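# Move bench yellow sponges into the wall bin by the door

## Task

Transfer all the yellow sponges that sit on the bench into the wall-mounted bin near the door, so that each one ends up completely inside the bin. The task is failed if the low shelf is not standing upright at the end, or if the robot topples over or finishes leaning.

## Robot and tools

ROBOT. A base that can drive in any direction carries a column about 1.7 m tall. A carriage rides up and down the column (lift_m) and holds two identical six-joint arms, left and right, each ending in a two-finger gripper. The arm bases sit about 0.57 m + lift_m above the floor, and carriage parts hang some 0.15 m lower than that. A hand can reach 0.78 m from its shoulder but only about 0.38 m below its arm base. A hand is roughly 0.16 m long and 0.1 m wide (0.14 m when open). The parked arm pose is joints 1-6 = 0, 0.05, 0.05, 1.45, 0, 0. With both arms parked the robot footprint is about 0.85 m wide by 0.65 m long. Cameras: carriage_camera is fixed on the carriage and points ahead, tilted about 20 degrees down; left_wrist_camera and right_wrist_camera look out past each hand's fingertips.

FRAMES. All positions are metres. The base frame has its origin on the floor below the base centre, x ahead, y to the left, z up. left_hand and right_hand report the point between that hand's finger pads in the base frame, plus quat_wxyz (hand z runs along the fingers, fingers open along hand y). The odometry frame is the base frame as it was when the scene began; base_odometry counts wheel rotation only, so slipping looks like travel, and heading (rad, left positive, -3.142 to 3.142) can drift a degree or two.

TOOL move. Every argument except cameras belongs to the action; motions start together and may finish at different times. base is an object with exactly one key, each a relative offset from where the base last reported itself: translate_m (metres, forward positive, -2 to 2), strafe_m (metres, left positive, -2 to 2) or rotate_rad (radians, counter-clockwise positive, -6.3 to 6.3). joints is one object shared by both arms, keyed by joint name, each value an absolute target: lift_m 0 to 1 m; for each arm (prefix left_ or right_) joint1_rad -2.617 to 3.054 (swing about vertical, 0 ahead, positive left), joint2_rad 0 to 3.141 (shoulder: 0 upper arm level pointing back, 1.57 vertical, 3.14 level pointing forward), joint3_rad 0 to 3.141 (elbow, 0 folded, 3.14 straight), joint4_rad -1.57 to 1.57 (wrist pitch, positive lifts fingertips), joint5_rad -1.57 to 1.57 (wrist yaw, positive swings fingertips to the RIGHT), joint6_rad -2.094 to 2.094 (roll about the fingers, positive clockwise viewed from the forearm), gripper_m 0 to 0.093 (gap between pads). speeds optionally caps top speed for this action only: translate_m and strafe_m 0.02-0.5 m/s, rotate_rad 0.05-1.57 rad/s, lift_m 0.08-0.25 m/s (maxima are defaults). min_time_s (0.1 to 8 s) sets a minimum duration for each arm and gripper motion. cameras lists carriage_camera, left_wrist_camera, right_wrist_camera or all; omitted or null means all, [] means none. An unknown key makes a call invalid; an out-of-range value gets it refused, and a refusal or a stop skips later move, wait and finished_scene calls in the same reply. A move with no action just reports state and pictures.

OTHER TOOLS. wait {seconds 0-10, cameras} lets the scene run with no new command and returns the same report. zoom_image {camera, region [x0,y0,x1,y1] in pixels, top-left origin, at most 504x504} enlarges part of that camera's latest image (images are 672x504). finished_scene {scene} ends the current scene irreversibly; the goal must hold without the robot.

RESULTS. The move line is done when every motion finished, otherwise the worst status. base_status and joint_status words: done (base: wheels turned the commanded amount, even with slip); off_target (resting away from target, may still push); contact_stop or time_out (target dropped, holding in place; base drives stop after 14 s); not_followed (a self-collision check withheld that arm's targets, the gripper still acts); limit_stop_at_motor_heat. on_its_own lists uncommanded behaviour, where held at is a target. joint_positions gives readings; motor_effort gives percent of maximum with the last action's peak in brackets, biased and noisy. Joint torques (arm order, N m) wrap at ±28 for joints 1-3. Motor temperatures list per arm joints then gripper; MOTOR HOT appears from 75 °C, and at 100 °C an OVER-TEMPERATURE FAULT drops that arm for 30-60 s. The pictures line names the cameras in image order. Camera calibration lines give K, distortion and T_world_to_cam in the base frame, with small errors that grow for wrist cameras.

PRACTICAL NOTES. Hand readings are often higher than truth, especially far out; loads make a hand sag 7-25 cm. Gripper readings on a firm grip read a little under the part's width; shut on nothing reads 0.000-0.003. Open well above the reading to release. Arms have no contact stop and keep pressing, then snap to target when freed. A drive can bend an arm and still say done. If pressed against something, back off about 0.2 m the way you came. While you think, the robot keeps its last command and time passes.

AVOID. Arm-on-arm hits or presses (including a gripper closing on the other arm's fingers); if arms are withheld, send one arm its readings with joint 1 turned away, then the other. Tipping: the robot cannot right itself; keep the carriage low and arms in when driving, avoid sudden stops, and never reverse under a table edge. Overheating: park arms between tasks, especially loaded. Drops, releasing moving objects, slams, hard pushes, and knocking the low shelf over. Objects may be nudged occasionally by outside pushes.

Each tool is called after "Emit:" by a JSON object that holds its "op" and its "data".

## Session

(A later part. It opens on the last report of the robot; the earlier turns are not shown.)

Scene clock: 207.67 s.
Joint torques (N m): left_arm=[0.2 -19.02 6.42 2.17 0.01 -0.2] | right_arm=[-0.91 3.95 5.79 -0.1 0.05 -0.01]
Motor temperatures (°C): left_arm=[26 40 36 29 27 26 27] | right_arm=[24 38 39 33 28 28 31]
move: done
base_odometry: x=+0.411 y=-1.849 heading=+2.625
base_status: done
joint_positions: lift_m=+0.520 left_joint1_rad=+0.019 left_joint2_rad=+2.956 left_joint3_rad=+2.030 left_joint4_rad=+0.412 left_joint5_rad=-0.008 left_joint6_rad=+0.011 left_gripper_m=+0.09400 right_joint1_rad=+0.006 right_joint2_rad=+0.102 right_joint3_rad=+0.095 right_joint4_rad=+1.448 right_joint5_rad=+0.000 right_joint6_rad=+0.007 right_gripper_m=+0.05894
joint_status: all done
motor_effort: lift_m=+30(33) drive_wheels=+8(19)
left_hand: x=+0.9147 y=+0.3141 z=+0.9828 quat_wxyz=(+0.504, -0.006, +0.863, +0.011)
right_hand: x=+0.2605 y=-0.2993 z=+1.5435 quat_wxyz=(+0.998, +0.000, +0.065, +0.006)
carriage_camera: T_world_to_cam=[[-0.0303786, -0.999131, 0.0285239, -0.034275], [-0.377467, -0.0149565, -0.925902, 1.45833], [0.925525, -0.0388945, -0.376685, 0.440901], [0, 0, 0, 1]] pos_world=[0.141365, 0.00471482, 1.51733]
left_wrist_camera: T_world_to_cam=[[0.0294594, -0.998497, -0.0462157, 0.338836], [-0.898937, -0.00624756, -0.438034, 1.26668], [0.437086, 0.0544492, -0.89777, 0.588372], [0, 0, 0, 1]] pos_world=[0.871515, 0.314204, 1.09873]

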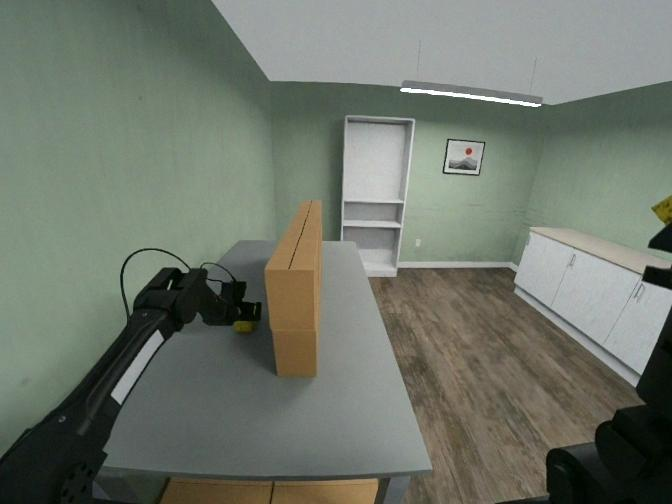

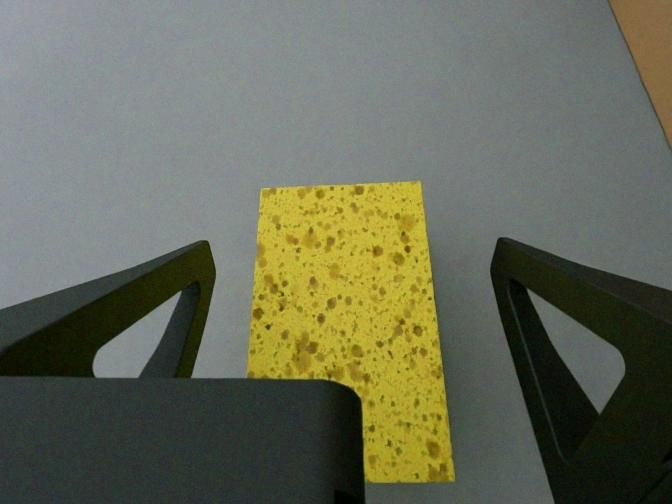

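Emit:
{"op": "move", "data": {"joints": {"lift_m":0.472}, "speeds": {"lift_m":0.08}, "cameras": ["left_wrist_camera"]}}

Emit:
{"op": "move", "data": {"joints": {"left_gripper_m":0.05}, "min_time_s": 2, "cameras": ["carriage_camera","left_wrist_camera"]}}

Scene clock: 216.10 s.
Joint torques (N m): left_arm=[0.24 -18.95 6.31 2.08 -0.02 -0.18] | right_arm=[-0.87 3.99 5.75 -0.11 0.05 -0.01]
move: done
base_odometry: x=+0.411 y=-1.849 heading=+2.625
base_status: not commanded
joint_positions: lift_m=+0.472 left_joint1_rad=+0.019 left_joint2_rad=+2.956 left_joint3_rad=+2.031 left_joint4_rad=+0.421 left_joint5_rad=-0.008 left_joint6_rad=+0.008 left_gripper_m=+0.09400 right_joint1_rad=+0.006 right_joint2_rad=+0.102 right_joint3_rad=+0.095 right_joint4_rad=+1.448 right_joint5_rad=+0.000 right_joint6_rad=+0.007 right_gripper_m=+0.05894
joint_status: all done
motor_effort: lift_m=+29(31) drive_wheels=-3(8)
left_hand: x=+0.9161 y=+0.3140 z=+0.9373 quat_wxyz=(+0.509, -0.007, +0.861, +0.010)
right_hand: x=+0.2606 y=-0.2993 z=+1.4954 quat_wxyz=(+0.998, +0.000, +0.065, +0.006)
left_wrist_camera: T_world_to_cam=[[0.0307524, -0.998599, -0.0430642, 0.332499], [-0.894497, -0.00826987, -0.446998, 1.253], [0.446015, 0.0522671, -0.893498, 0.535378], [0, 0, 0, 1]] pos_world=[0.871796, 0.314413, 1.05277]

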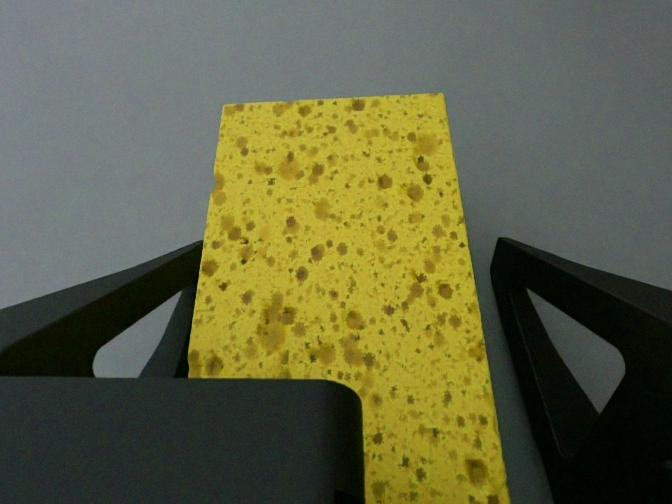

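Scene clock: 218.40 s.
Joint torques (N m): left_arm=[0.25 -18.97 6.32 2.08 -0.01 -0.17] | right_arm=[-0.9 4 5.82 -0.1 0.04 -0.01]
move: off_target
base_odometry: x=+0.411 y=-1.849 heading=+2.625
base_status: not commanded
joint_positions: lift_m=+0.472 left_joint1_rad=+0.019 left_joint2_rad=+2.956 left_joint3_rad=+2.031 left_joint4_rad=+0.421 left_joint5_rad=-0.008 left_joint6_rad=+0.008 left_gripper_m=+0.05877 right_joint1_rad=+0.006 right_joint2_rad=+0.102 right_joint3_rad=+0.095 right_joint4_rad=+1.448 right_joint5_rad=+0.000 right_joint6_rad=+0.007 right_gripper_m=+0.05894
joint_status: left_gripper_m off_target (ended at +0.05879, target +0.05000)
motor_effort: lift_m=+29(29) drive_wheels=+8(8)
left_hand: x=+0.9161 y=+0.3140 z=+0.9373 quat_wxyz=(+0.509, -0.007, +0.861, +0.010)
right_hand: x=+0.2606 y=-0.2993 z=+1.4954 quat_wxyz=(+0.998, +0.000, +0.065, +0.006)
carriage_camera: T_world_to_cam=[[-0.0303786, -0.999131, 0.0285239, -0.0329087], [-0.377467, -0.0149565, -0.925902, 1.41398], [0.925525, -0.0388945, -0.376685, 0.422858], [0, 0, 0, 1]] pos_world=[0.141365, 0.00471482, 1.46943]
left_wrist_camera: T_world_to_cam=[[0.0307524, -0.998599, -0.0430642, 0.332499], [-0.894497, -0.00826987, -0.446998, 1.253], [0.446015, 0.0522671, -0.893498, 0.535378], [0, 0, 0, 1]] pos_world=[0.871796, 0.314413, 1.05277]

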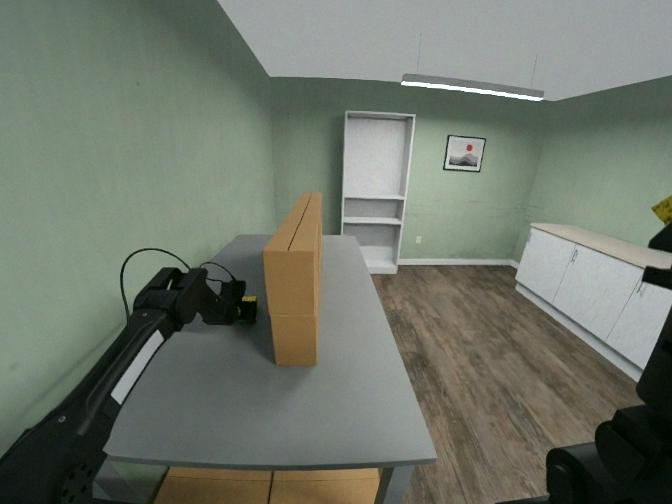

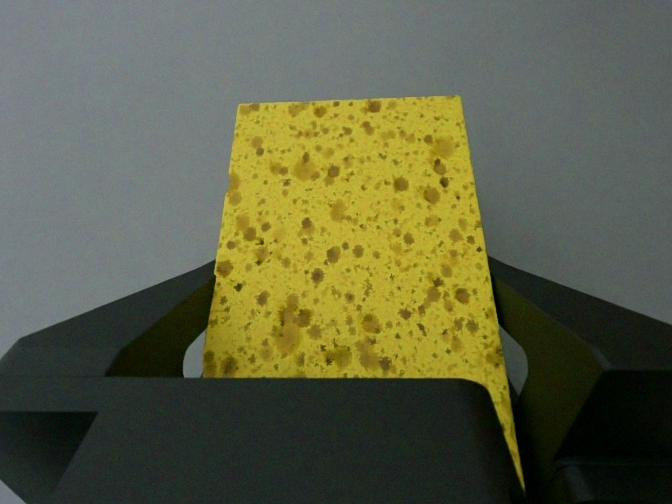

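Emit:
{"op": "move", "data": {"joints": {"lift_m":0.75}, "speeds": {"lift_m":0.12}, "cameras": []}}

Emit:
{"op": "move", "data": {"base": {"translate_m":-0.45}, "speeds": {"translate_m":0.2}, "cameras": ["left_wrist_camera"]}}

Emit:
{"op": "move", "data": {"joints": {"left_joint1_rad":0,"left_joint2_rad":0.1,"left_joint3_rad":0.1,"left_joint4_rad":1.45}, "min_time_s": 4, "cameras": ["carriage_camera"]}}

Emit:
{"op": "move", "data": {"base": {"rotate_rad":-1.571}, "joints": {"lift_m":0.6}, "speeds": {"rotate_rad":0.7}, "cameras": ["carriage_camera"]}}

Scene clock: 259.00 s.
Joint torques (N m): left_arm=[0.31 -19.08 6.24 2.12 0 -0.17] | right_arm=[-0.91 4.01 5.81 -0.11 0.04 0]
Motor temperatures (°C): left_arm=[26 57 38 35 27 26 29] | right_arm=[24 36 39 32 28 28 31]
move: done
base_odometry: x=+0.411 y=-1.849 heading=+2.625
base_status: not commanded
joint_positions: lift_m=+0.750 left_joint1_rad=+0.019 left_joint2_rad=+2.957 left_joint3_rad=+2.032 left_joint4_rad=+0.417 left_joint5_rad=-0.008 left_joint6_rad=+0.008 left_gripper_m=+0.05876 right_joint1_rad=+0.006 right_joint2_rad=+0.101 right_joint3_rad=+0.095 right_joint4_rad=+1.448 right_joint5_rad=+0.000 right_joint6_rad=+0.007 right_gripper_m=+0.05894
joint_status: all done
motor_effort: lift_m=+33(39) drive_wheels=+7(8)
left_hand: x=+0.9154 y=+0.3140 z=+1.2132 quat_wxyz=(+0.506, -0.007, +0.862, +0.010)
right_hand: x=+0.2605 y=-0.2993 z=+1.7731 quat_wxyz=(+0.998, +0.000, +0.065, +0.006)

Scene clock: 262.33 s.
Joint torques (N m): left_arm=[0.24 -19.14 6.26 2.14 -0.01 -0.17] | right_arm=[-0.91 4.01 5.82 -0.09 0.05 -0.01]
Motor temperatures (°C): left_arm=[26 59 38 35 27 26 29] | right_arm=[24 36 39 32 28 28 31]
move: done
base_odometry: x=+0.802 y=-2.071 heading=+2.624
base_status: done
joint_positions: lift_m=+0.750 left_joint1_rad=+0.021 left_joint2_rad=+2.957 left_joint3_rad=+2.032 left_joint4_rad=+0.415 left_joint5_rad=-0.007 left_joint6_rad=+0.008 left_gripper_m=+0.05876 right_joint1_rad=+0.006 right_joint2_rad=+0.101 right_joint3_rad=+0.095 right_joint4_rad=+1.447 right_joint5_rad=+0.000 right_joint6_rad=+0.007 right_gripper_m=+0.05894
joint_status: not commanded
motor_effort: lift_m=+33(33) drive_wheels=-3(15)
left_hand: x=+0.9152 y=+0.3149 z=+1.2130 quat_wxyz=(+0.506, -0.007, +0.863, +0.010)
right_hand: x=+0.2606 y=-0.2993 z=+1.7731 quat_wxyz=(+0.998, +0.000, +0.065, +0.006)
left_wrist_camera: T_world_to_cam=[[0.0316385, -0.998577, -0.0429292, 0.344335], [-0.897361, -0.00946445, -0.441195, 1.37136], [0.440161, 0.0524818, -0.896384, 0.790865], [0, 0, 0, 1]] pos_world=[0.871604, 0.315318, 1.32874]

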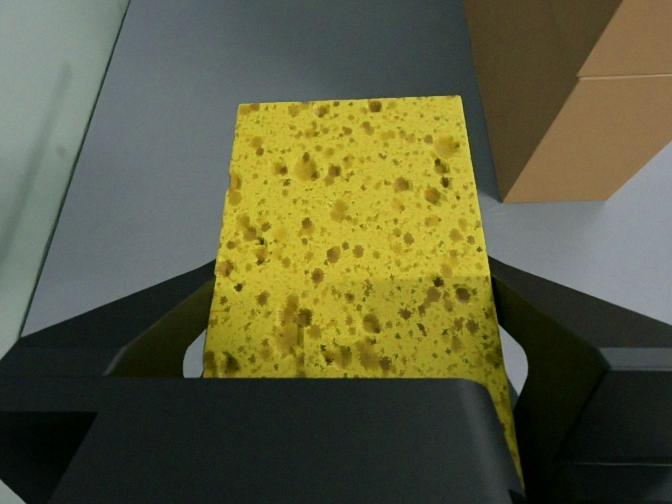

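Scene clock: 266.63 s.
Joint torques (N m): left_arm=[-0.7 3.96 3.28 -0.07 -0.01 -0.17] | right_arm=[-0.85 4.01 5.78 -0.1 0.05 -0.02]
Motor temperatures (°C): left_arm=[26 59 38 35 27 26 29] | right_arm=[24 36 39 32 28 28 31]
move: done
base_odometry: x=+0.802 y=-2.071 heading=+2.624
base_status: not commanded
joint_positions: lift_m=+0.750 left_joint1_rad=+0.007 left_joint2_rad=+0.107 left_joint3_rad=+0.111 left_joint4_rad=+1.439 left_joint5_rad=-0.007 left_joint6_rad=+0.008 left_gripper_m=+0.05875 right_joint1_rad=+0.006 right_joint2_rad=+0.101 right_joint3_rad=+0.095 right_joint4_rad=+1.447 right_joint5_rad=+0.000 right_joint6_rad=+0.007 right_gripper_m=+0.05894
joint_status: all done
motor_effort: lift_m=+33(33) drive_wheels=-3(8)
left_hand: x=+0.2593 y=+0.3010 z=+1.7774 quat_wxyz=(+0.998, -0.004, +0.064, +0.008)
right_hand: x=+0.2606 y=-0.2993 z=+1.7731 quat_wxyz=(+0.998, +0.000, +0.065, +0.006)
carriage_camera: T_world_to_cam=[[-0.0303786, -0.999131, 0.0285239, -0.0408298], [-0.377467, -0.0149565, -0.925902, 1.6711], [0.925525, -0.0388945, -0.376685, 0.527463], [0, 0, 0, 1]] pos_world=[0.141365, 0.00471482, 1.74713]

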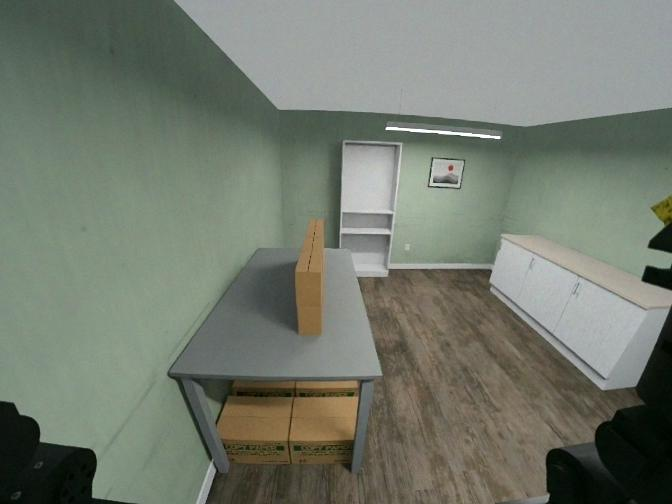

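Scene clock: 270.07 s.
Joint torques (N m): left_arm=[-0.7 4.51 3.69 -0.11 -0.01 -0.17] | right_arm=[-0.88 4.01 5.82 -0.09 0.05 -0.01]
Motor temperatures (°C): left_arm=[26 58 37 33 27 26 29] | right_arm=[24 36 39 32 28 28 31]
move: done
base_odometry: x=+0.802 y=-2.071 heading=+1.053
base_status: done
joint_positions: lift_m=+0.600 left_joint1_rad=+0.007 left_joint2_rad=+0.101 left_joint3_rad=+0.107 left_joint4_rad=+1.445 left_joint5_rad=-0.007 left_joint6_rad=+0.008 left_gripper_m=+0.05872 right_joint1_rad=+0.006 right_joint2_rad=+0.101 right_joint3_rad=+0.094 right_joint4_rad=+1.447 right_joint5_rad=+0.000 right_joint6_rad=+0.007 right_gripper_m=+0.05894
joint_status: all done
motor_effort: lift_m=+30(32) drive_wheels=+7(15)
left_hand: x=+0.2575 y=+0.3008 z=+1.6266 quat_wxyz=(+0.998, -0.003, +0.060, +0.007)
right_hand: x=+0.2607 y=-0.2993 z=+1.6232 quat_wxyz=(+0.998, +0.000, +0.065, +0.006)
carriage_camera: T_world_to_cam=[[-0.0303786, -0.999131, 0.0285239, -0.0365569], [-0.377467, -0.0149565, -0.925902, 1.5324], [0.925525, -0.0388945, -0.376685, 0.471036], [0, 0, 0, 1]] pos_world=[0.141365, 0.00471482, 1.59733]

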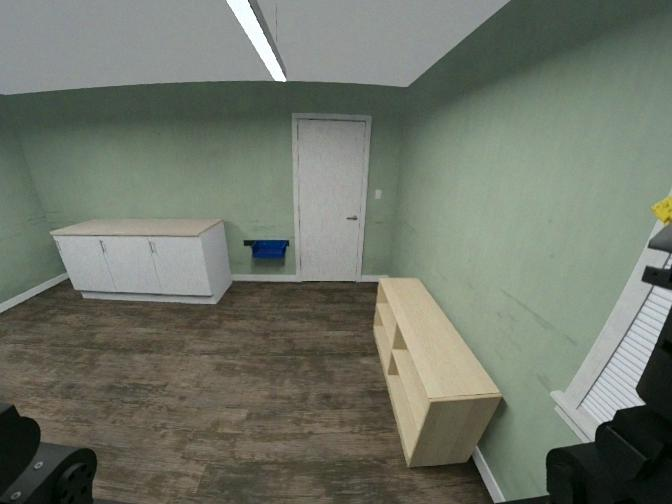

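Emit:
{"op": "move", "data": {"base": {"strafe_m":0.24}, "speeds": {"strafe_m":0.25}, "cameras": []}}

Emit:
{"op": "move", "data": {"base": {"translate_m":0.8}, "speeds": {"translate_m":0.3}, "cameras": []}}

Emit:
{"op": "move", "data": {"base": {"strafe_m":0.44}, "speeds": {"strafe_m":0.3}, "cameras": ["carriage_camera"]}}

Emit:
{"op": "move", "data": {"base": {"translate_m":0.95}, "speeds": {"translate_m":0.35}, "cameras": ["carriage_camera"]}}

Scene clock: 284.40 s.
Joint torques (N m): left_arm=[-0.55 4.52 3.7 -0.12 -0.04 -0.16] | right_arm=[-0.79 4.04 5.82 -0.1 0.05 -0.01]
Motor temperatures (°C): left_arm=[26 51 36 30 27 26 30] | right_arm=[24 35 39 32 28 28 31]
move: done
base_odometry: x=+0.594 y=-1.952 heading=+1.052
base_status: done
joint_positions: lift_m=+0.600 left_joint1_rad=+0.005 left_joint2_rad=+0.101 left_joint3_rad=+0.107 left_joint4_rad=+1.445 left_joint5_rad=-0.004 left_joint6_rad=+0.008 left_gripper_m=+0.05872 right_joint1_rad=+0.005 right_joint2_rad=+0.101 right_joint3_rad=+0.094 right_joint4_rad=+1.447 right_joint5_rad=+0.000 right_joint6_rad=+0.006 right_gripper_m=+0.05894
joint_status: not commanded
motor_effort: lift_m=+30(30) drive_wheels=-3(18)
left_hand: x=+0.2575 y=+0.3004 z=+1.6266 quat_wxyz=(+0.998, -0.002, +0.060, +0.006)
right_hand: x=+0.2607 y=-0.2993 z=+1.6232 quat_wxyz=(+0.998, +0.000, +0.065, +0.006)

Scene clock: 288.57 s.
Joint torques (N m): left_arm=[-0.54 4.52 3.69 -0.13 -0.03 -0.17] | right_arm=[-0.84 4.01 5.9 -0.1 0.05 -0.01]
move: done
base_odometry: x=+0.990 y=-1.257 heading=+1.053
base_status: done
joint_positions: lift_m=+0.600 left_joint1_rad=+0.005 left_joint2_rad=+0.101 left_joint3_rad=+0.107 left_joint4_rad=+1.447 left_joint5_rad=-0.004 left_joint6_rad=+0.008 left_gripper_m=+0.05872 right_joint1_rad=+0.005 right_joint2_rad=+0.101 right_joint3_rad=+0.094 right_joint4_rad=+1.448 right_joint5_rad=+0.000 right_joint6_rad=+0.006 right_gripper_m=+0.05894
joint_status: not commanded
motor_effort: lift_m=+30(30) drive_wheels=-1(17)
left_hand: x=+0.2570 y=+0.3004 z=+1.6267 quat_wxyz=(+0.998, -0.002, +0.059, +0.006)
right_hand: x=+0.2605 y=-0.2993 z=+1.6233 quat_wxyz=(+0.998, +0.000, +0.065, +0.006)

Scene clock: 291.53 s.
Joint torques (N m): left_arm=[-0.5 4.53 3.67 -0.16 -0.04 -0.18] | right_arm=[-0.8 4.01 5.83 -0.11 0.04 -0.01]
move: done
base_odometry: x=+0.607 y=-1.039 heading=+1.052
base_status: done
joint_positions: lift_m=+0.600 left_joint1_rad=+0.004 left_joint2_rad=+0.101 left_joint3_rad=+0.107 left_joint4_rad=+1.447 left_joint5_rad=-0.004 left_joint6_rad=+0.008 left_gripper_m=+0.05872 right_joint1_rad=+0.005 right_joint2_rad=+0.101 right_joint3_rad=+0.094 right_joint4_rad=+1.448 right_joint5_rad=+0.000 right_joint6_rad=+0.006 right_gripper_m=+0.05894
joint_status: not commanded
motor_effort: lift_m=+30(30) drive_wheels=-1(14)
left_hand: x=+0.2569 y=+0.3002 z=+1.6267 quat_wxyz=(+0.998, -0.002, +0.059, +0.006)
right_hand: x=+0.2605 y=-0.2993 z=+1.6233 quat_wxyz=(+0.998, +0.000, +0.065, +0.006)
carriage_camera: T_world_to_cam=[[-0.0303786, -0.999131, 0.0285239, -0.0365569], [-0.377467, -0.0149565, -0.925902, 1.5324], [0.925525, -0.0388945, -0.376685, 0.471036], [0, 0, 0, 1]] pos_world=[0.141365, 0.00471482, 1.59733]

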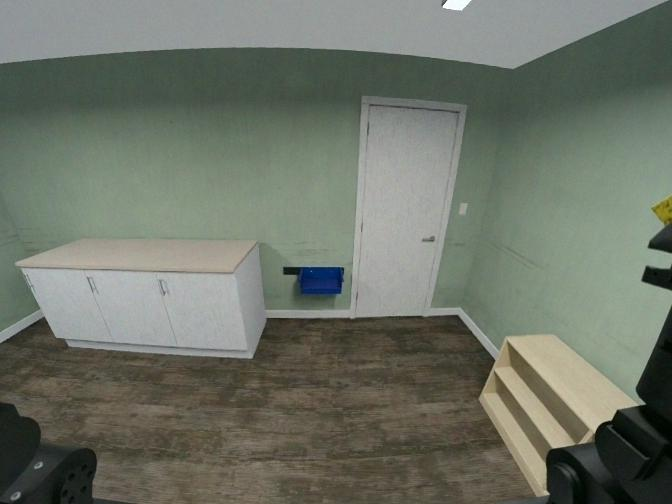

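Scene clock: 295.93 s.
Joint torques (N m): left_arm=[-0.49 4.53 3.69 -0.2 -0.04 -0.17] | right_arm=[-0.83 4.03 5.81 -0.1 0.05 -0.02]
move: done
base_odometry: x=+1.077 y=-0.213 heading=+1.053
base_status: done
joint_positions: lift_m=+0.600 left_joint1_rad=+0.004 left_joint2_rad=+0.101 left_joint3_rad=+0.107 left_joint4_rad=+1.448 left_joint5_rad=-0.004 left_joint6_rad=+0.008 left_gripper_m=+0.05872 right_joint1_rad=+0.005 right_joint2_rad=+0.101 right_joint3_rad=+0.094 right_joint4_rad=+1.449 right_joint5_rad=+0.000 right_joint6_rad=+0.006 right_gripper_m=+0.05894
joint_status: not commanded
motor_effort: lift_m=+30(30) drive_wheels=-2(15)
left_hand: x=+0.2568 y=+0.3002 z=+1.6267 quat_wxyz=(+0.998, -0.002, +0.059, +0.006)
right_hand: x=+0.2603 y=-0.2993 z=+1.6233 quat_wxyz=(+0.998, +0.000, +0.064, +0.006)
carriage_camera: T_world_to_cam=[[-0.0303786, -0.999131, 0.0285239, -0.0365569], [-0.377467, -0.0149565, -0.925902, 1.5324], [0.925525, -0.0388945, -0.376685, 0.471036], [0, 0, 0, 1]] pos_world=[0.141365, 0.00471482, 1.59733]

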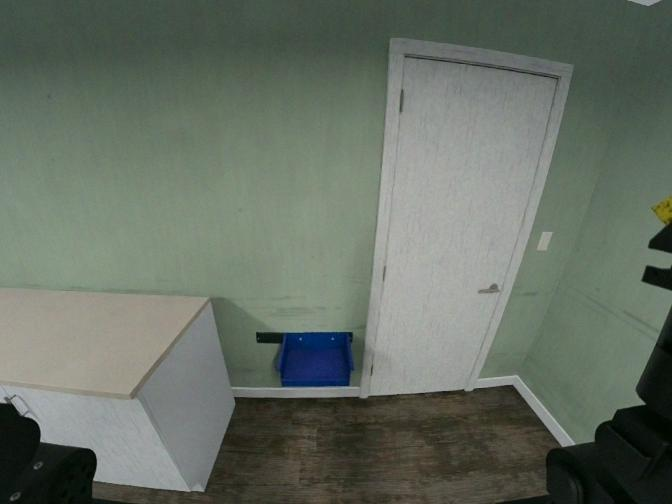

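Emit:
{"op": "move", "data": {"base": {"strafe_m":0.06}, "joints": {"left_joint1_rad":-0.55,"left_joint2_rad":2.2,"left_joint3_rad":0.635,"left_joint4_rad":0.786,"left_joint5_rad":0}, "min_time_s": 4, "cameras": []}}

Emit:
{"op": "move", "data": {"base": {"translate_m":0.58}, "speeds": {"translate_m":0.25}, "cameras": ["carriage_camera","left_wrist_camera"]}}

Emit:
{"op": "move", "data": {"joints": {"lift_m":0.3}, "speeds": {"lift_m":0.12}, "cameras": ["carriage_camera","left_wrist_camera"]}}

Scene clock: 319.47 s.
Joint torques (N m): left_arm=[-0.7 -9.13 3.55 1.77 -0.05 -0.17] | right_arm=[-0.75 4.01 5.82 -0.12 0.05 -0.01]
Motor temperatures (°C): left_arm=[26 44 35 30 27 26 30] | right_arm=[24 35 39 32 28 28 32]
move: done
base_odometry: x=+1.025 y=-0.183 heading=+1.053
base_status: done
joint_positions: lift_m=+0.600 left_joint1_rad=-0.543 left_joint2_rad=+2.192 left_joint3_rad=+0.617 left_joint4_rad=+0.790 left_joint5_rad=-0.004 left_joint6_rad=+0.008 left_gripper_m=+0.05872 right_joint1_rad=+0.004 right_joint2_rad=+0.101 right_joint3_rad=+0.094 right_joint4_rad=+1.449 right_joint5_rad=+0.000 right_joint6_rad=+0.006 right_gripper_m=+0.05893
joint_status: all done
motor_effort: lift_m=+30(30) drive_wheels=+1(14)
left_hand: x=+0.5746 y=+0.0898 z=+1.0904 quat_wxyz=(+0.370, +0.250, +0.889, -0.100)
right_hand: x=+0.2603 y=-0.2992 z=+1.6233 quat_wxyz=(+0.998, +0.000, +0.064, +0.005)

Scene clock: 323.07 s.
Joint torques (N m): left_arm=[-0.5 -9.09 3.52 1.77 -0.05 -0.16] | right_arm=[-0.79 4.03 5.85 -0.11 0.05 -0.01]
move: done
base_odometry: x=+1.312 y=+0.321 heading=+1.053
base_status: done
joint_positions: lift_m=+0.600 left_joint1_rad=-0.545 left_joint2_rad=+2.192 left_joint3_rad=+0.617 left_joint4_rad=+0.788 left_joint5_rad=-0.003 left_joint6_rad=+0.008 left_gripper_m=+0.05872 right_joint1_rad=+0.004 right_joint2_rad=+0.101 right_joint3_rad=+0.094 right_joint4_rad=+1.449 right_joint5_rad=+0.000 right_joint6_rad=+0.006 right_gripper_m=+0.05893
joint_status: not commanded
motor_effort: lift_m=+30(30) drive_wheels=-2(16)
left_hand: x=+0.5738 y=+0.0892 z=+1.0900 quat_wxyz=(+0.369, +0.252, +0.889, -0.100)
right_hand: x=+0.2603 y=-0.2992 z=+1.6233 quat_wxyz=(+0.998, +0.000, +0.064, +0.005)
carriage_camera: T_world_to_cam=[[-0.0303786, -0.999131, 0.0285239, -0.0365569], [-0.377467, -0.0149565, -0.925902, 1.5324], [0.925525, -0.0388945, -0.376685, 0.471036], [0, 0, 0, 1]] pos_world=[0.141365, 0.00471482, 1.59733]
left_wrist_camera: T_world_to_cam=[[-0.521559, -0.852213, -0.041344, 0.427079], [-0.835137, 0.51983, -0.179787, 0.640745], [0.174709, -0.0592416, -0.982836, 1.09927], [0, 0, 0, 1]] pos_world=[0.565805, 0.0960061, 1.21325]

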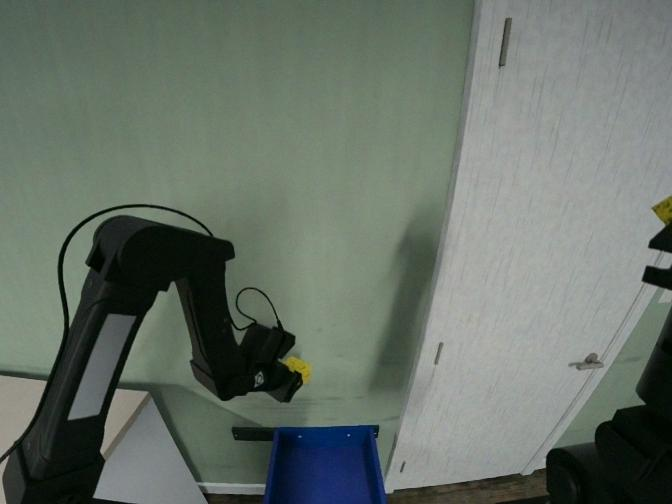

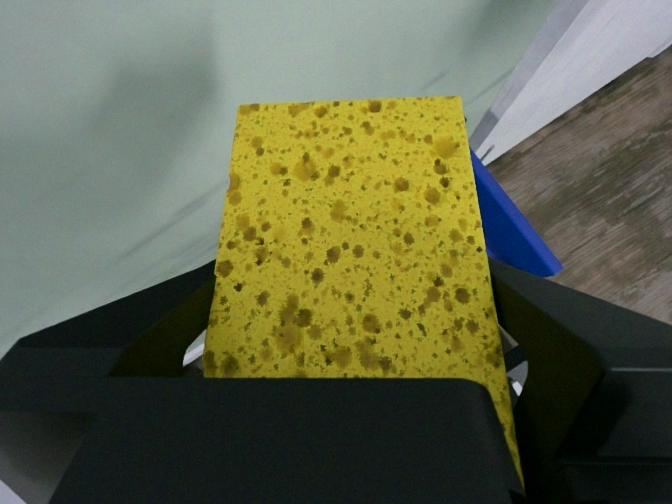

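Scene clock: 325.97 s.
Joint torques (N m): left_arm=[-0.55 -9.99 3.32 1.84 -0.05 -0.18] | right_arm=[-0.76 4.04 5.87 -0.11 0.05 -0.01]
move: done
base_odometry: x=+1.312 y=+0.321 heading=+1.053
base_status: not commanded
joint_positions: lift_m=+0.300 left_joint1_rad=-0.545 left_joint2_rad=+2.200 left_joint3_rad=+0.621 left_joint4_rad=+0.781 left_joint5_rad=-0.003 left_joint6_rad=+0.008 left_gripper_m=+0.05872 right_joint1_rad=+0.004 right_joint2_rad=+0.101 right_joint3_rad=+0.094 right_joint4_rad=+1.449 right_joint5_rad=+0.000 right_joint6_rad=+0.006 right_gripper_m=+0.05893
joint_status: all done
motor_effort: lift_m=+30(32) drive_wheels=-2(7)
left_hand: x=+0.5726 y=+0.0899 z=+0.7865 quat_wxyz=(+0.364, +0.252, +0.891, -0.099)
right_hand: x=+0.2602 y=-0.2992 z=+1.3233 quat_wxyz=(+0.998, +0.000, +0.064, +0.005)
carriage_camera: T_world_to_cam=[[-0.0303786, -0.999131, 0.0285239, -0.0279997], [-0.377467, -0.0149565, -0.925902, 1.25463], [0.925525, -0.0388945, -0.376685, 0.35803], [0, 0, 0, 1]] pos_world=[0.141365, 0.00471482, 1.29733]
left_wrist_camera: T_world_to_cam=[[-0.521982, -0.851955, -0.0413121, 0.414723], [-0.836841, 0.520889, -0.16844, 0.576748], [0.165023, -0.0533512, -0.984846, 0.807862], [0, 0, 0, 1]] pos_world=[0.565808, 0.096004, 0.9099]

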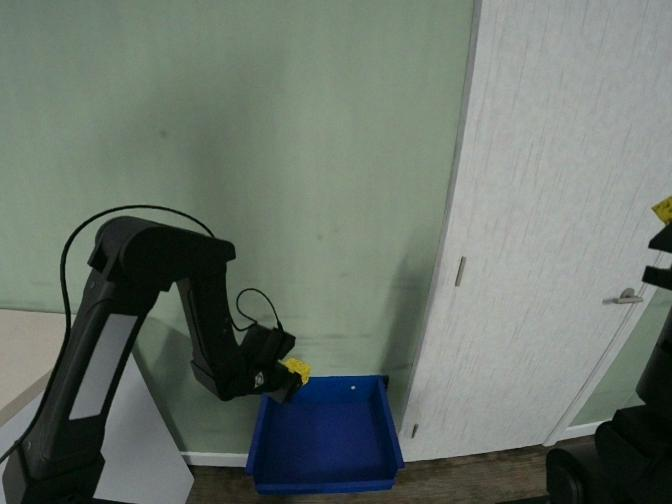

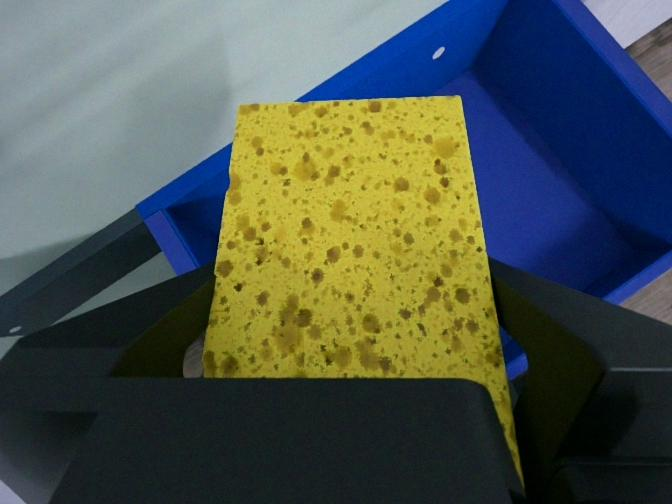

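Emit:
{"op": "move", "data": {"base": {"strafe_m":-0.03}, "speeds": {"strafe_m":0.1}, "joints": {"lift_m":0.15}, "cameras": ["carriage_camera","left_wrist_camera"]}}

Emit:
{"op": "zoom_image", "data": {"camera": "carriage_camera", "region": [180, 230, 440, 470]}}

Scene clock: 336.70 s.
Joint torques (N m): left_arm=[-0.17 -10.24 3.19 1.87 -0.06 -0.18] | right_arm=[-0.77 4.11 5.85 -0.11 0.04 -0.01]
move: done
base_odometry: x=+1.338 y=+0.306 heading=+1.054
base_status: done
joint_positions: lift_m=+0.150 left_joint1_rad=-0.549 left_joint2_rad=+2.202 left_joint3_rad=+0.621 left_joint4_rad=+0.778 left_joint5_rad=-0.002 left_joint6_rad=+0.008 left_gripper_m=+0.05872 right_joint1_rad=+0.004 right_joint2_rad=+0.100 right_joint3_rad=+0.094 right_joint4_rad=+1.449 right_joint5_rad=+0.000 right_joint6_rad=+0.006 right_gripper_m=+0.05893
joint_status: all done
motor_effort: lift_m=+30(31) drive_wheels=+0(12)
left_hand: x=+0.5709 y=+0.0887 z=+0.6351 quat_wxyz=(+0.361, +0.255, +0.892, -0.099)
right_hand: x=+0.2601 y=-0.2992 z=+1.1733 quat_wxyz=(+0.998, +0.000, +0.064, +0.005)
carriage_camera: T_world_to_cam=[[-0.0303786, -0.999131, 0.0285239, -0.0237211], [-0.377467, -0.0149565, -0.925902, 1.11575], [0.925525, -0.0388945, -0.376685, 0.301528], [0, 0, 0, 1]] pos_world=[0.141365, 0.00471482, 1.14733]
left_wrist_camera: T_world_to_cam=[[-0.526406, -0.849268, -0.0405057, 0.408362], [-0.835063, 0.525386, -0.163214, 0.545754], [0.159893, -0.0520919, -0.985759, 0.662289], [0, 0, 0, 1]] pos_world=[0.564808, 0.0945771, 0.758473]

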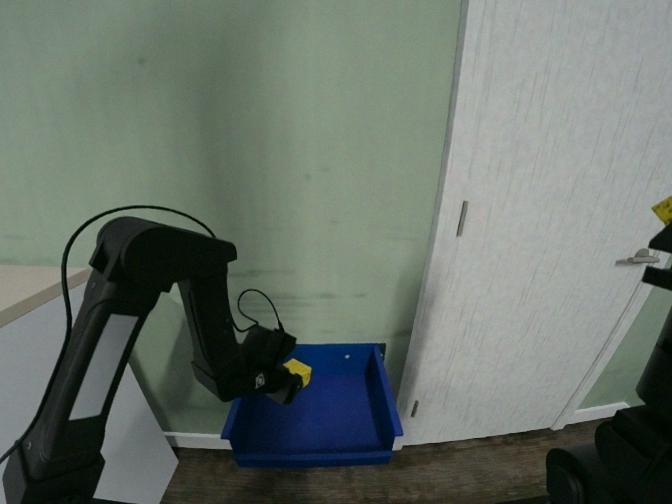

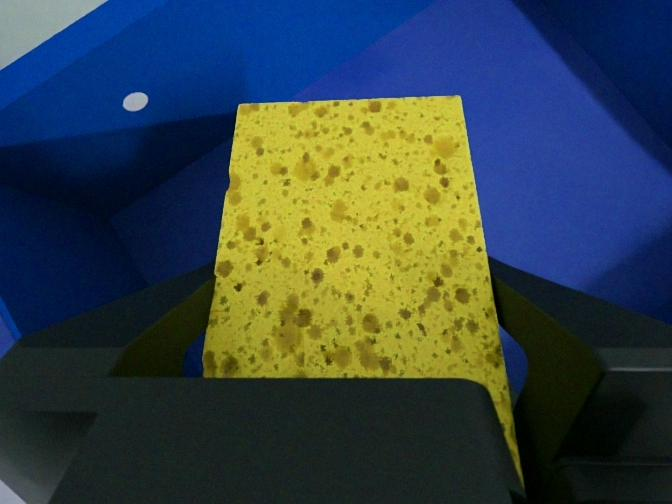

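Scaled by 1.938 (camera's finer frame: 960x720).

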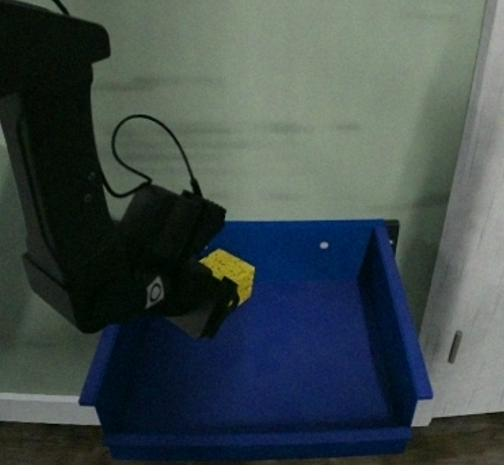

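Emit:
{"op": "move", "data": {"base": {"strafe_m":-0.03}, "speeds": {"strafe_m":0.1}, "cameras": []}}

Emit:
{"op": "move", "data": {"joints": {"lift_m":0.06}, "speeds": {"lift_m":0.08}, "cameras": ["carriage_camera"]}}

Emit:
{"op": "zoom_image", "data": {"camera": "carriage_camera", "region": [180, 230, 440, 470]}}

Emit:
{"op": "move", "data": {"joints": {"lift_m":0.025}, "speeds": {"lift_m":0.08}, "cameras": ["carriage_camera","left_wrist_camera"]}}

Emit:
{"op": "zoom_image", "data": {"camera": "carriage_camera", "region": [180, 230, 440, 470]}}

Scene clock: 351.40 s.
Joint torques (N m): left_arm=[-0.08 -10.25 3.17 1.86 -0.06 -0.17] | right_arm=[-0.79 4.07 5.87 -0.13 0.05 0]
move: done
base_odometry: x=+1.364 y=+0.291 heading=+1.054
base_status: done
joint_positions: lift_m=+0.150 left_joint1_rad=-0.550 left_joint2_rad=+2.202 left_joint3_rad=+0.621 left_joint4_rad=+0.778 left_joint5_rad=-0.001 left_joint6_rad=+0.007 left_gripper_m=+0.05872 right_joint1_rad=+0.004 right_joint2_rad=+0.100 right_joint3_rad=+0.094 right_joint4_rad=+1.449 right_joint5_rad=+0.000 right_joint6_rad=+0.006 right_gripper_m=+0.05893
joint_status: not commanded
motor_effort: lift_m=+30(30) drive_wheels=+4(15)
left_hand: x=+0.5706 y=+0.0882 z=+0.6351 quat_wxyz=(+0.361, +0.255, +0.891, -0.100)
right_hand: x=+0.2601 y=-0.2993 z=+1.1733 quat_wxyz=(+0.998, +0.000, +0.064, +0.005)

Scene clock: 352.90 s.
Joint torques (N m): left_arm=[-0.14 -10.29 3.21 1.86 -0.06 -0.16] | right_arm=[-0.76 4.08 5.85 -0.11 0.05 -0.01]
move: done
base_odometry: x=+1.364 y=+0.291 heading=+1.054
base_status: not commanded
joint_positions: lift_m=+0.060 left_joint1_rad=-0.550 left_joint2_rad=+2.203 left_joint3_rad=+0.621 left_joint4_rad=+0.779 left_joint5_rad=-0.001 left_joint6_rad=+0.007 left_gripper_m=+0.05872 right_joint1_rad=+0.004 right_joint2_rad=+0.100 right_joint3_rad=+0.094 right_joint4_rad=+1.449 right_joint5_rad=+0.000 right_joint6_rad=+0.006 right_gripper_m=+0.05893
joint_status: all done
motor_effort: lift_m=+30(30) drive_wheels=+4(5)
left_hand: x=+0.5706 y=+0.0882 z=+0.5450 quat_wxyz=(+0.361, +0.255, +0.891, -0.100)
right_hand: x=+0.2601 y=-0.2993 z=+1.0833 quat_wxyz=(+0.998, +0.000, +0.064, +0.005)
carriage_camera: T_world_to_cam=[[-0.0303786, -0.999131, 0.0285239, -0.0211568], [-0.377467, -0.0149565, -0.925902, 1.03251], [0.925525, -0.0388945, -0.376685, 0.267664], [0, 0, 0, 1]] pos_world=[0.141365, 0.00471482, 1.05743]

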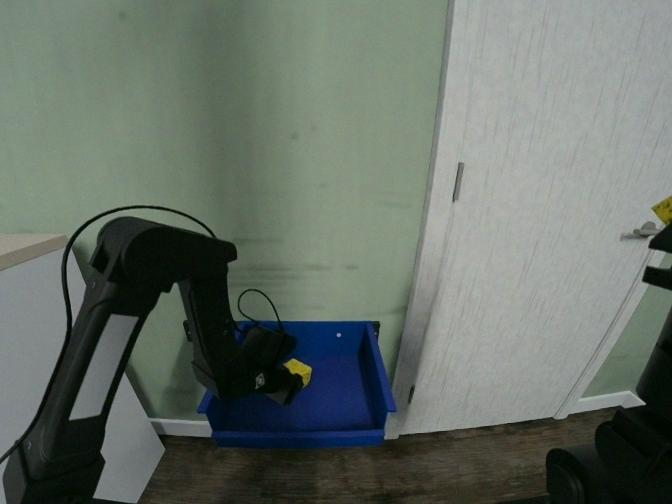

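Scaled by 1.938 (camera's finer frame: 960x720).

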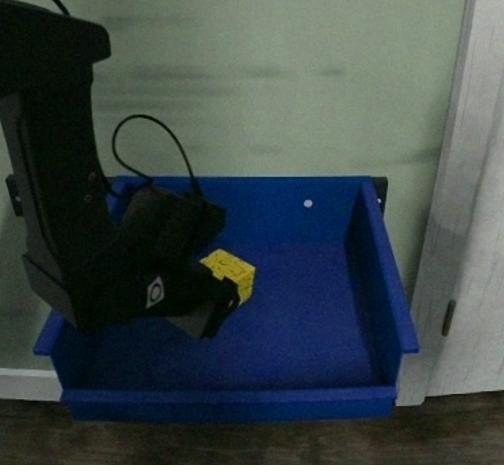

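Scene clock: 353.70 s.
Joint torques (N m): left_arm=[-0.12 -10.25 3.08 1.86 -0.07 -0.17] | right_arm=[-0.77 4.08 5.89 -0.1 0.05 -0.01]
move: done
base_odometry: x=+1.364 y=+0.291 heading=+1.054
base_status: not commanded
joint_positions: lift_m=+0.025 left_joint1_rad=-0.550 left_joint2_rad=+2.203 left_joint3_rad=+0.622 left_joint4_rad=+0.779 left_joint5_rad=-0.001 left_joint6_rad=+0.007 left_gripper_m=+0.05872 right_joint1_rad=+0.004 right_joint2_rad=+0.100 right_joint3_rad=+0.094 right_joint4_rad=+1.449 right_joint5_rad=+0.000 right_joint6_rad=+0.006 right_gripper_m=+0.05893
joint_status: all done
motor_effort: lift_m=+30(32) drive_wheels=+4(5)
left_hand: x=+0.5709 y=+0.0880 z=+0.5101 quat_wxyz=(+0.362, +0.255, +0.891, -0.100)
right_hand: x=+0.2601 y=-0.2993 z=+1.0483 quat_wxyz=(+0.998, +0.000, +0.064, +0.005)
carriage_camera: T_world_to_cam=[[-0.0303786, -0.999131, 0.0285239, -0.0201556], [-0.377467, -0.0149565, -0.925902, 1.00001], [0.925525, -0.0388945, -0.376685, 0.254442], [0, 0, 0, 1]] pos_world=[0.141365, 0.00471482, 1.02233]
left_wrist_camera: T_world_to_cam=[[-0.52758, -0.848577, -0.0396992, 0.402902], [-0.83423, 0.52635, -0.164366, 0.525703], [0.160373, -0.0535979, -0.9856, 0.538833], [0, 0, 0, 1]] pos_world=[0.564707, 0.09407, 0.633476]

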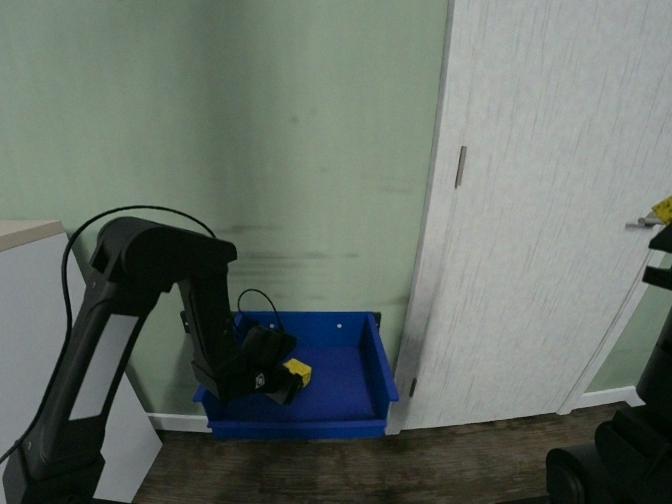

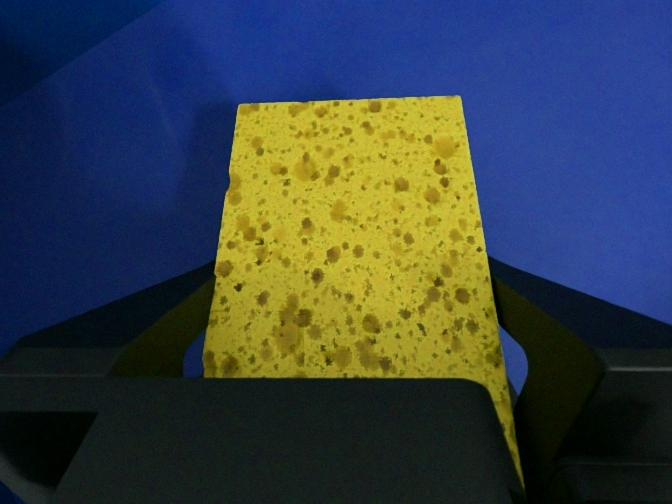

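Scaled by 1.938 (camera's finer frame: 960x720).

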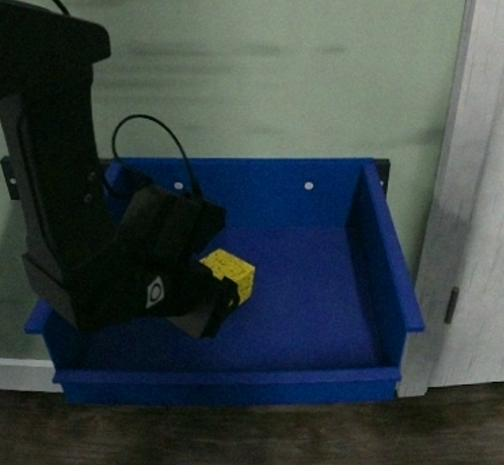

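Emit:
{"op": "move", "data": {"joints": {"lift_m":0.008}, "speeds": {"lift_m":0.08}, "cameras": []}}

Emit:
{"op": "move", "data": {"joints": {"left_gripper_m":0.09}, "min_time_s": 2, "cameras": []}}

Emit:
{"op": "move", "data": {"joints": {"lift_m":0.5}, "speeds": {"lift_m":0.12}, "cameras": ["left_wrist_camera"]}}

Emit:
{"op": "move", "data": {"joints": {"left_joint1_rad":0,"left_joint2_rad":0.05,"left_joint3_rad":0.05,"left_joint4_rad":1.45}, "min_time_s": 3.5, "cameras": []}}

Emit:
{"op": "move", "data": {"base": {"strafe_m":0.12}, "speeds": {"strafe_m":0.15}, "joints": {"right_joint1_rad":0.52,"right_joint2_rad":2.2,"right_joint3_rad":0.635,"right_joint4_rad":0.786,"right_joint5_rad":0}, "min_time_s": 4, "cameras": ["carriage_camera","right_wrist_camera"]}}

Scene clock: 369.73 s.
Joint torques (N m): left_arm=[-0.09 -10.4 2.85 1.45 -0.07 -0.17] | right_arm=[-0.77 4.08 5.85 -0.11 0.05 0]
Motor temperatures (°C): left_arm=[26 46 33 35 27 26 30] | right_arm=[24 34 39 31 28 28 32]
move: done
base_odometry: x=+1.364 y=+0.291 heading=+1.054
base_status: not commanded
joint_positions: lift_m=+0.008 left_joint1_rad=-0.550 left_joint2_rad=+2.203 left_joint3_rad=+0.628 left_joint4_rad=+0.823 left_joint5_rad=-0.001 left_joint6_rad=+0.007 left_gripper_m=+0.05872 right_joint1_rad=+0.004 right_joint2_rad=+0.100 right_joint3_rad=+0.094 right_joint4_rad=+1.449 right_joint5_rad=+0.000 right_joint6_rad=+0.006 right_gripper_m=+0.05893
joint_status: all done
motor_effort: lift_m=+29(32) drive_wheels=+4(5)
left_hand: x=+0.5794 y=+0.0828 z=+0.5022 quat_wxyz=(+0.384, +0.252, +0.882, -0.106)
right_hand: x=+0.2601 y=-0.2993 z=+1.0314 quat_wxyz=(+0.998, +0.000, +0.064, +0.005)

Scene clock: 372.03 s.
Joint torques (N m): left_arm=[-0.1 -10.36 2.76 1.74 -0.05 -0.16] | right_arm=[-0.76 4.08 5.85 -0.11 0.04 -0.01]
move: done
base_odometry: x=+1.364 y=+0.291 heading=+1.054
base_status: not commanded
joint_positions: lift_m=+0.008 left_joint1_rad=-0.550 left_joint2_rad=+2.203 left_joint3_rad=+0.628 left_joint4_rad=+0.793 left_joint5_rad=-0.001 left_joint6_rad=+0.007 left_gripper_m=+0.08993 right_joint1_rad=+0.004 right_joint2_rad=+0.100 right_joint3_rad=+0.094 right_joint4_rad=+1.449 right_joint5_rad=+0.000 right_joint6_rad=+0.006 right_gripper_m=+0.05893
joint_status: all done
motor_effort: lift_m=+29(29) drive_wheels=+4(5)
left_hand: x=+0.5750 y=+0.0855 z=+0.4970 quat_wxyz=(+0.370, +0.254, +0.888, -0.103)
right_hand: x=+0.2601 y=-0.2993 z=+1.0314 quat_wxyz=(+0.998, +0.000, +0.064, +0.005)

Scene clock: 376.53 s.
Joint torques (N m): left_arm=[-0.12 -10.43 2.71 1.79 -0.08 -0.16] | right_arm=[-0.76 4.11 5.85 -0.11 0.05 -0.01]
move: done
base_odometry: x=+1.364 y=+0.291 heading=+1.054
base_status: not commanded
joint_positions: lift_m=+0.500 left_joint1_rad=-0.550 left_joint2_rad=+2.204 left_joint3_rad=+0.628 left_joint4_rad=+0.787 left_joint5_rad=-0.001 left_joint6_rad=+0.007 left_gripper_m=+0.08993 right_joint1_rad=+0.004 right_joint2_rad=+0.100 right_joint3_rad=+0.094 right_joint4_rad=+1.449 right_joint5_rad=+0.000 right_joint6_rad=+0.006 right_gripper_m=+0.05893
joint_status: all done
motor_effort: lift_m=+32(40) drive_wheels=+5(5)
left_hand: x=+0.5740 y=+0.0861 z=+0.9874 quat_wxyz=(+0.367, +0.254, +0.889, -0.102)
right_hand: x=+0.2601 y=-0.2993 z=+1.5231 quat_wxyz=(+0.998, +0.000, +0.064, +0.005)
left_wrist_camera: T_world_to_cam=[[-0.527107, -0.848869, -0.0397484, 0.421675], [-0.832301, 0.525131, -0.177519, 0.619838], [0.171564, -0.060489, -0.983314, 1.00054], [0, 0, 0, 1]] pos_world=[0.566503, 0.0929722, 1.11064]

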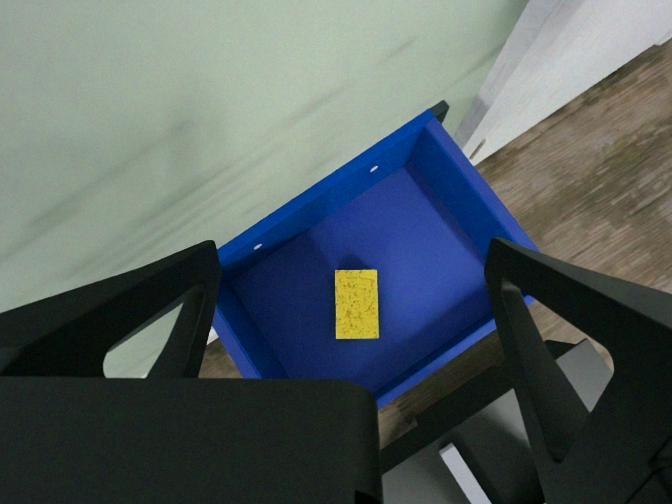

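Scene clock: 380.33 s.
Joint torques (N m): left_arm=[0.34 4.04 3.28 -0.06 -0.07 -0.16] | right_arm=[-0.77 4.12 5.87 -0.12 0.05 0]
move: done
base_odometry: x=+1.364 y=+0.291 heading=+1.054
base_status: not commanded
joint_positions: lift_m=+0.500 left_joint1_rad=-0.007 left_joint2_rad=+0.056 left_joint3_rad=+0.062 left_joint4_rad=+1.440 left_joint5_rad=-0.001 left_joint6_rad=+0.007 left_gripper_m=+0.08993 right_joint1_rad=+0.004 right_joint2_rad=+0.100 right_joint3_rad=+0.094 right_joint4_rad=+1.449 right_joint5_rad=+0.000 right_joint6_rad=+0.006 right_gripper_m=+0.05893
joint_status: all done
motor_effort: lift_m=+32(32) drive_wheels=+5(5)
left_hand: x=+0.2578 y=+0.2995 z=+1.5144 quat_wxyz=(+0.998, +0.000, +0.063, +0.000)
right_hand: x=+0.2601 y=-0.2993 z=+1.5231 quat_wxyz=(+0.998, +0.000, +0.064, +0.005)

Scene clock: 384.63 s.
Joint torques (N m): left_arm=[0.25 4.08 3.26 -0.11 -0.07 -0.18] | right_arm=[0.38 -9.25 4.15 1.53 0.05 -0.01]
move: done
base_odometry: x=+1.260 y=+0.351 heading=+1.054
base_status: done
joint_positions: lift_m=+0.500 left_joint1_rad=-0.006 left_joint2_rad=+0.056 left_joint3_rad=+0.061 left_joint4_rad=+1.443 left_joint5_rad=-0.001 left_joint6_rad=+0.007 left_gripper_m=+0.08993 right_joint1_rad=+0.512 right_joint2_rad=+2.192 right_joint3_rad=+0.621 right_joint4_rad=+0.791 right_joint5_rad=+0.000 right_joint6_rad=+0.006 right_gripper_m=+0.05893
joint_status: all done
motor_effort: lift_m=+32(32) drive_wheels=+4(12)
left_hand: x=+0.2572 y=+0.2995 z=+1.5144 quat_wxyz=(+0.998, +0.000, +0.061, +0.001)
right_hand: x=+0.5819 y=-0.0992 z=+0.9911 quat_wxyz=(+0.373, -0.231, +0.893, +0.099)
carriage_camera: T_world_to_cam=[[-0.0303786, -0.999131, 0.0285239, -0.0336988], [-0.377467, -0.0149565, -0.925902, 1.43963], [0.925525, -0.0388945, -0.376685, 0.433292], [0, 0, 0, 1]] pos_world=[0.141365, 0.00471482, 1.49713]
right_wrist_camera: T_world_to_cam=[[0.51499, -0.85526, 0.0575868, -0.455297], [-0.839832, -0.516871, -0.165911, 0.607389], [0.171662, 0.0370795, -0.984458, 1.00644], [0, 0, 0, 1]] pos_world=[0.57181, -0.112773, 1.11779]

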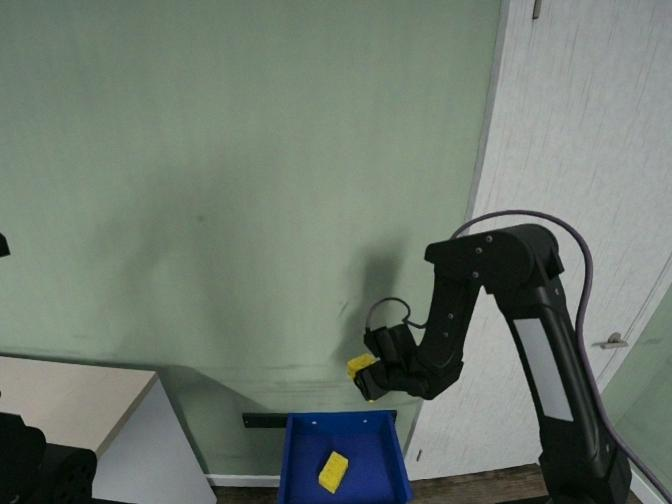

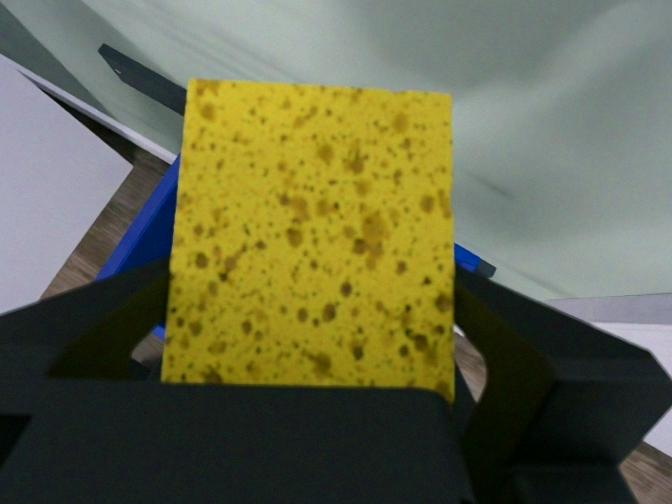

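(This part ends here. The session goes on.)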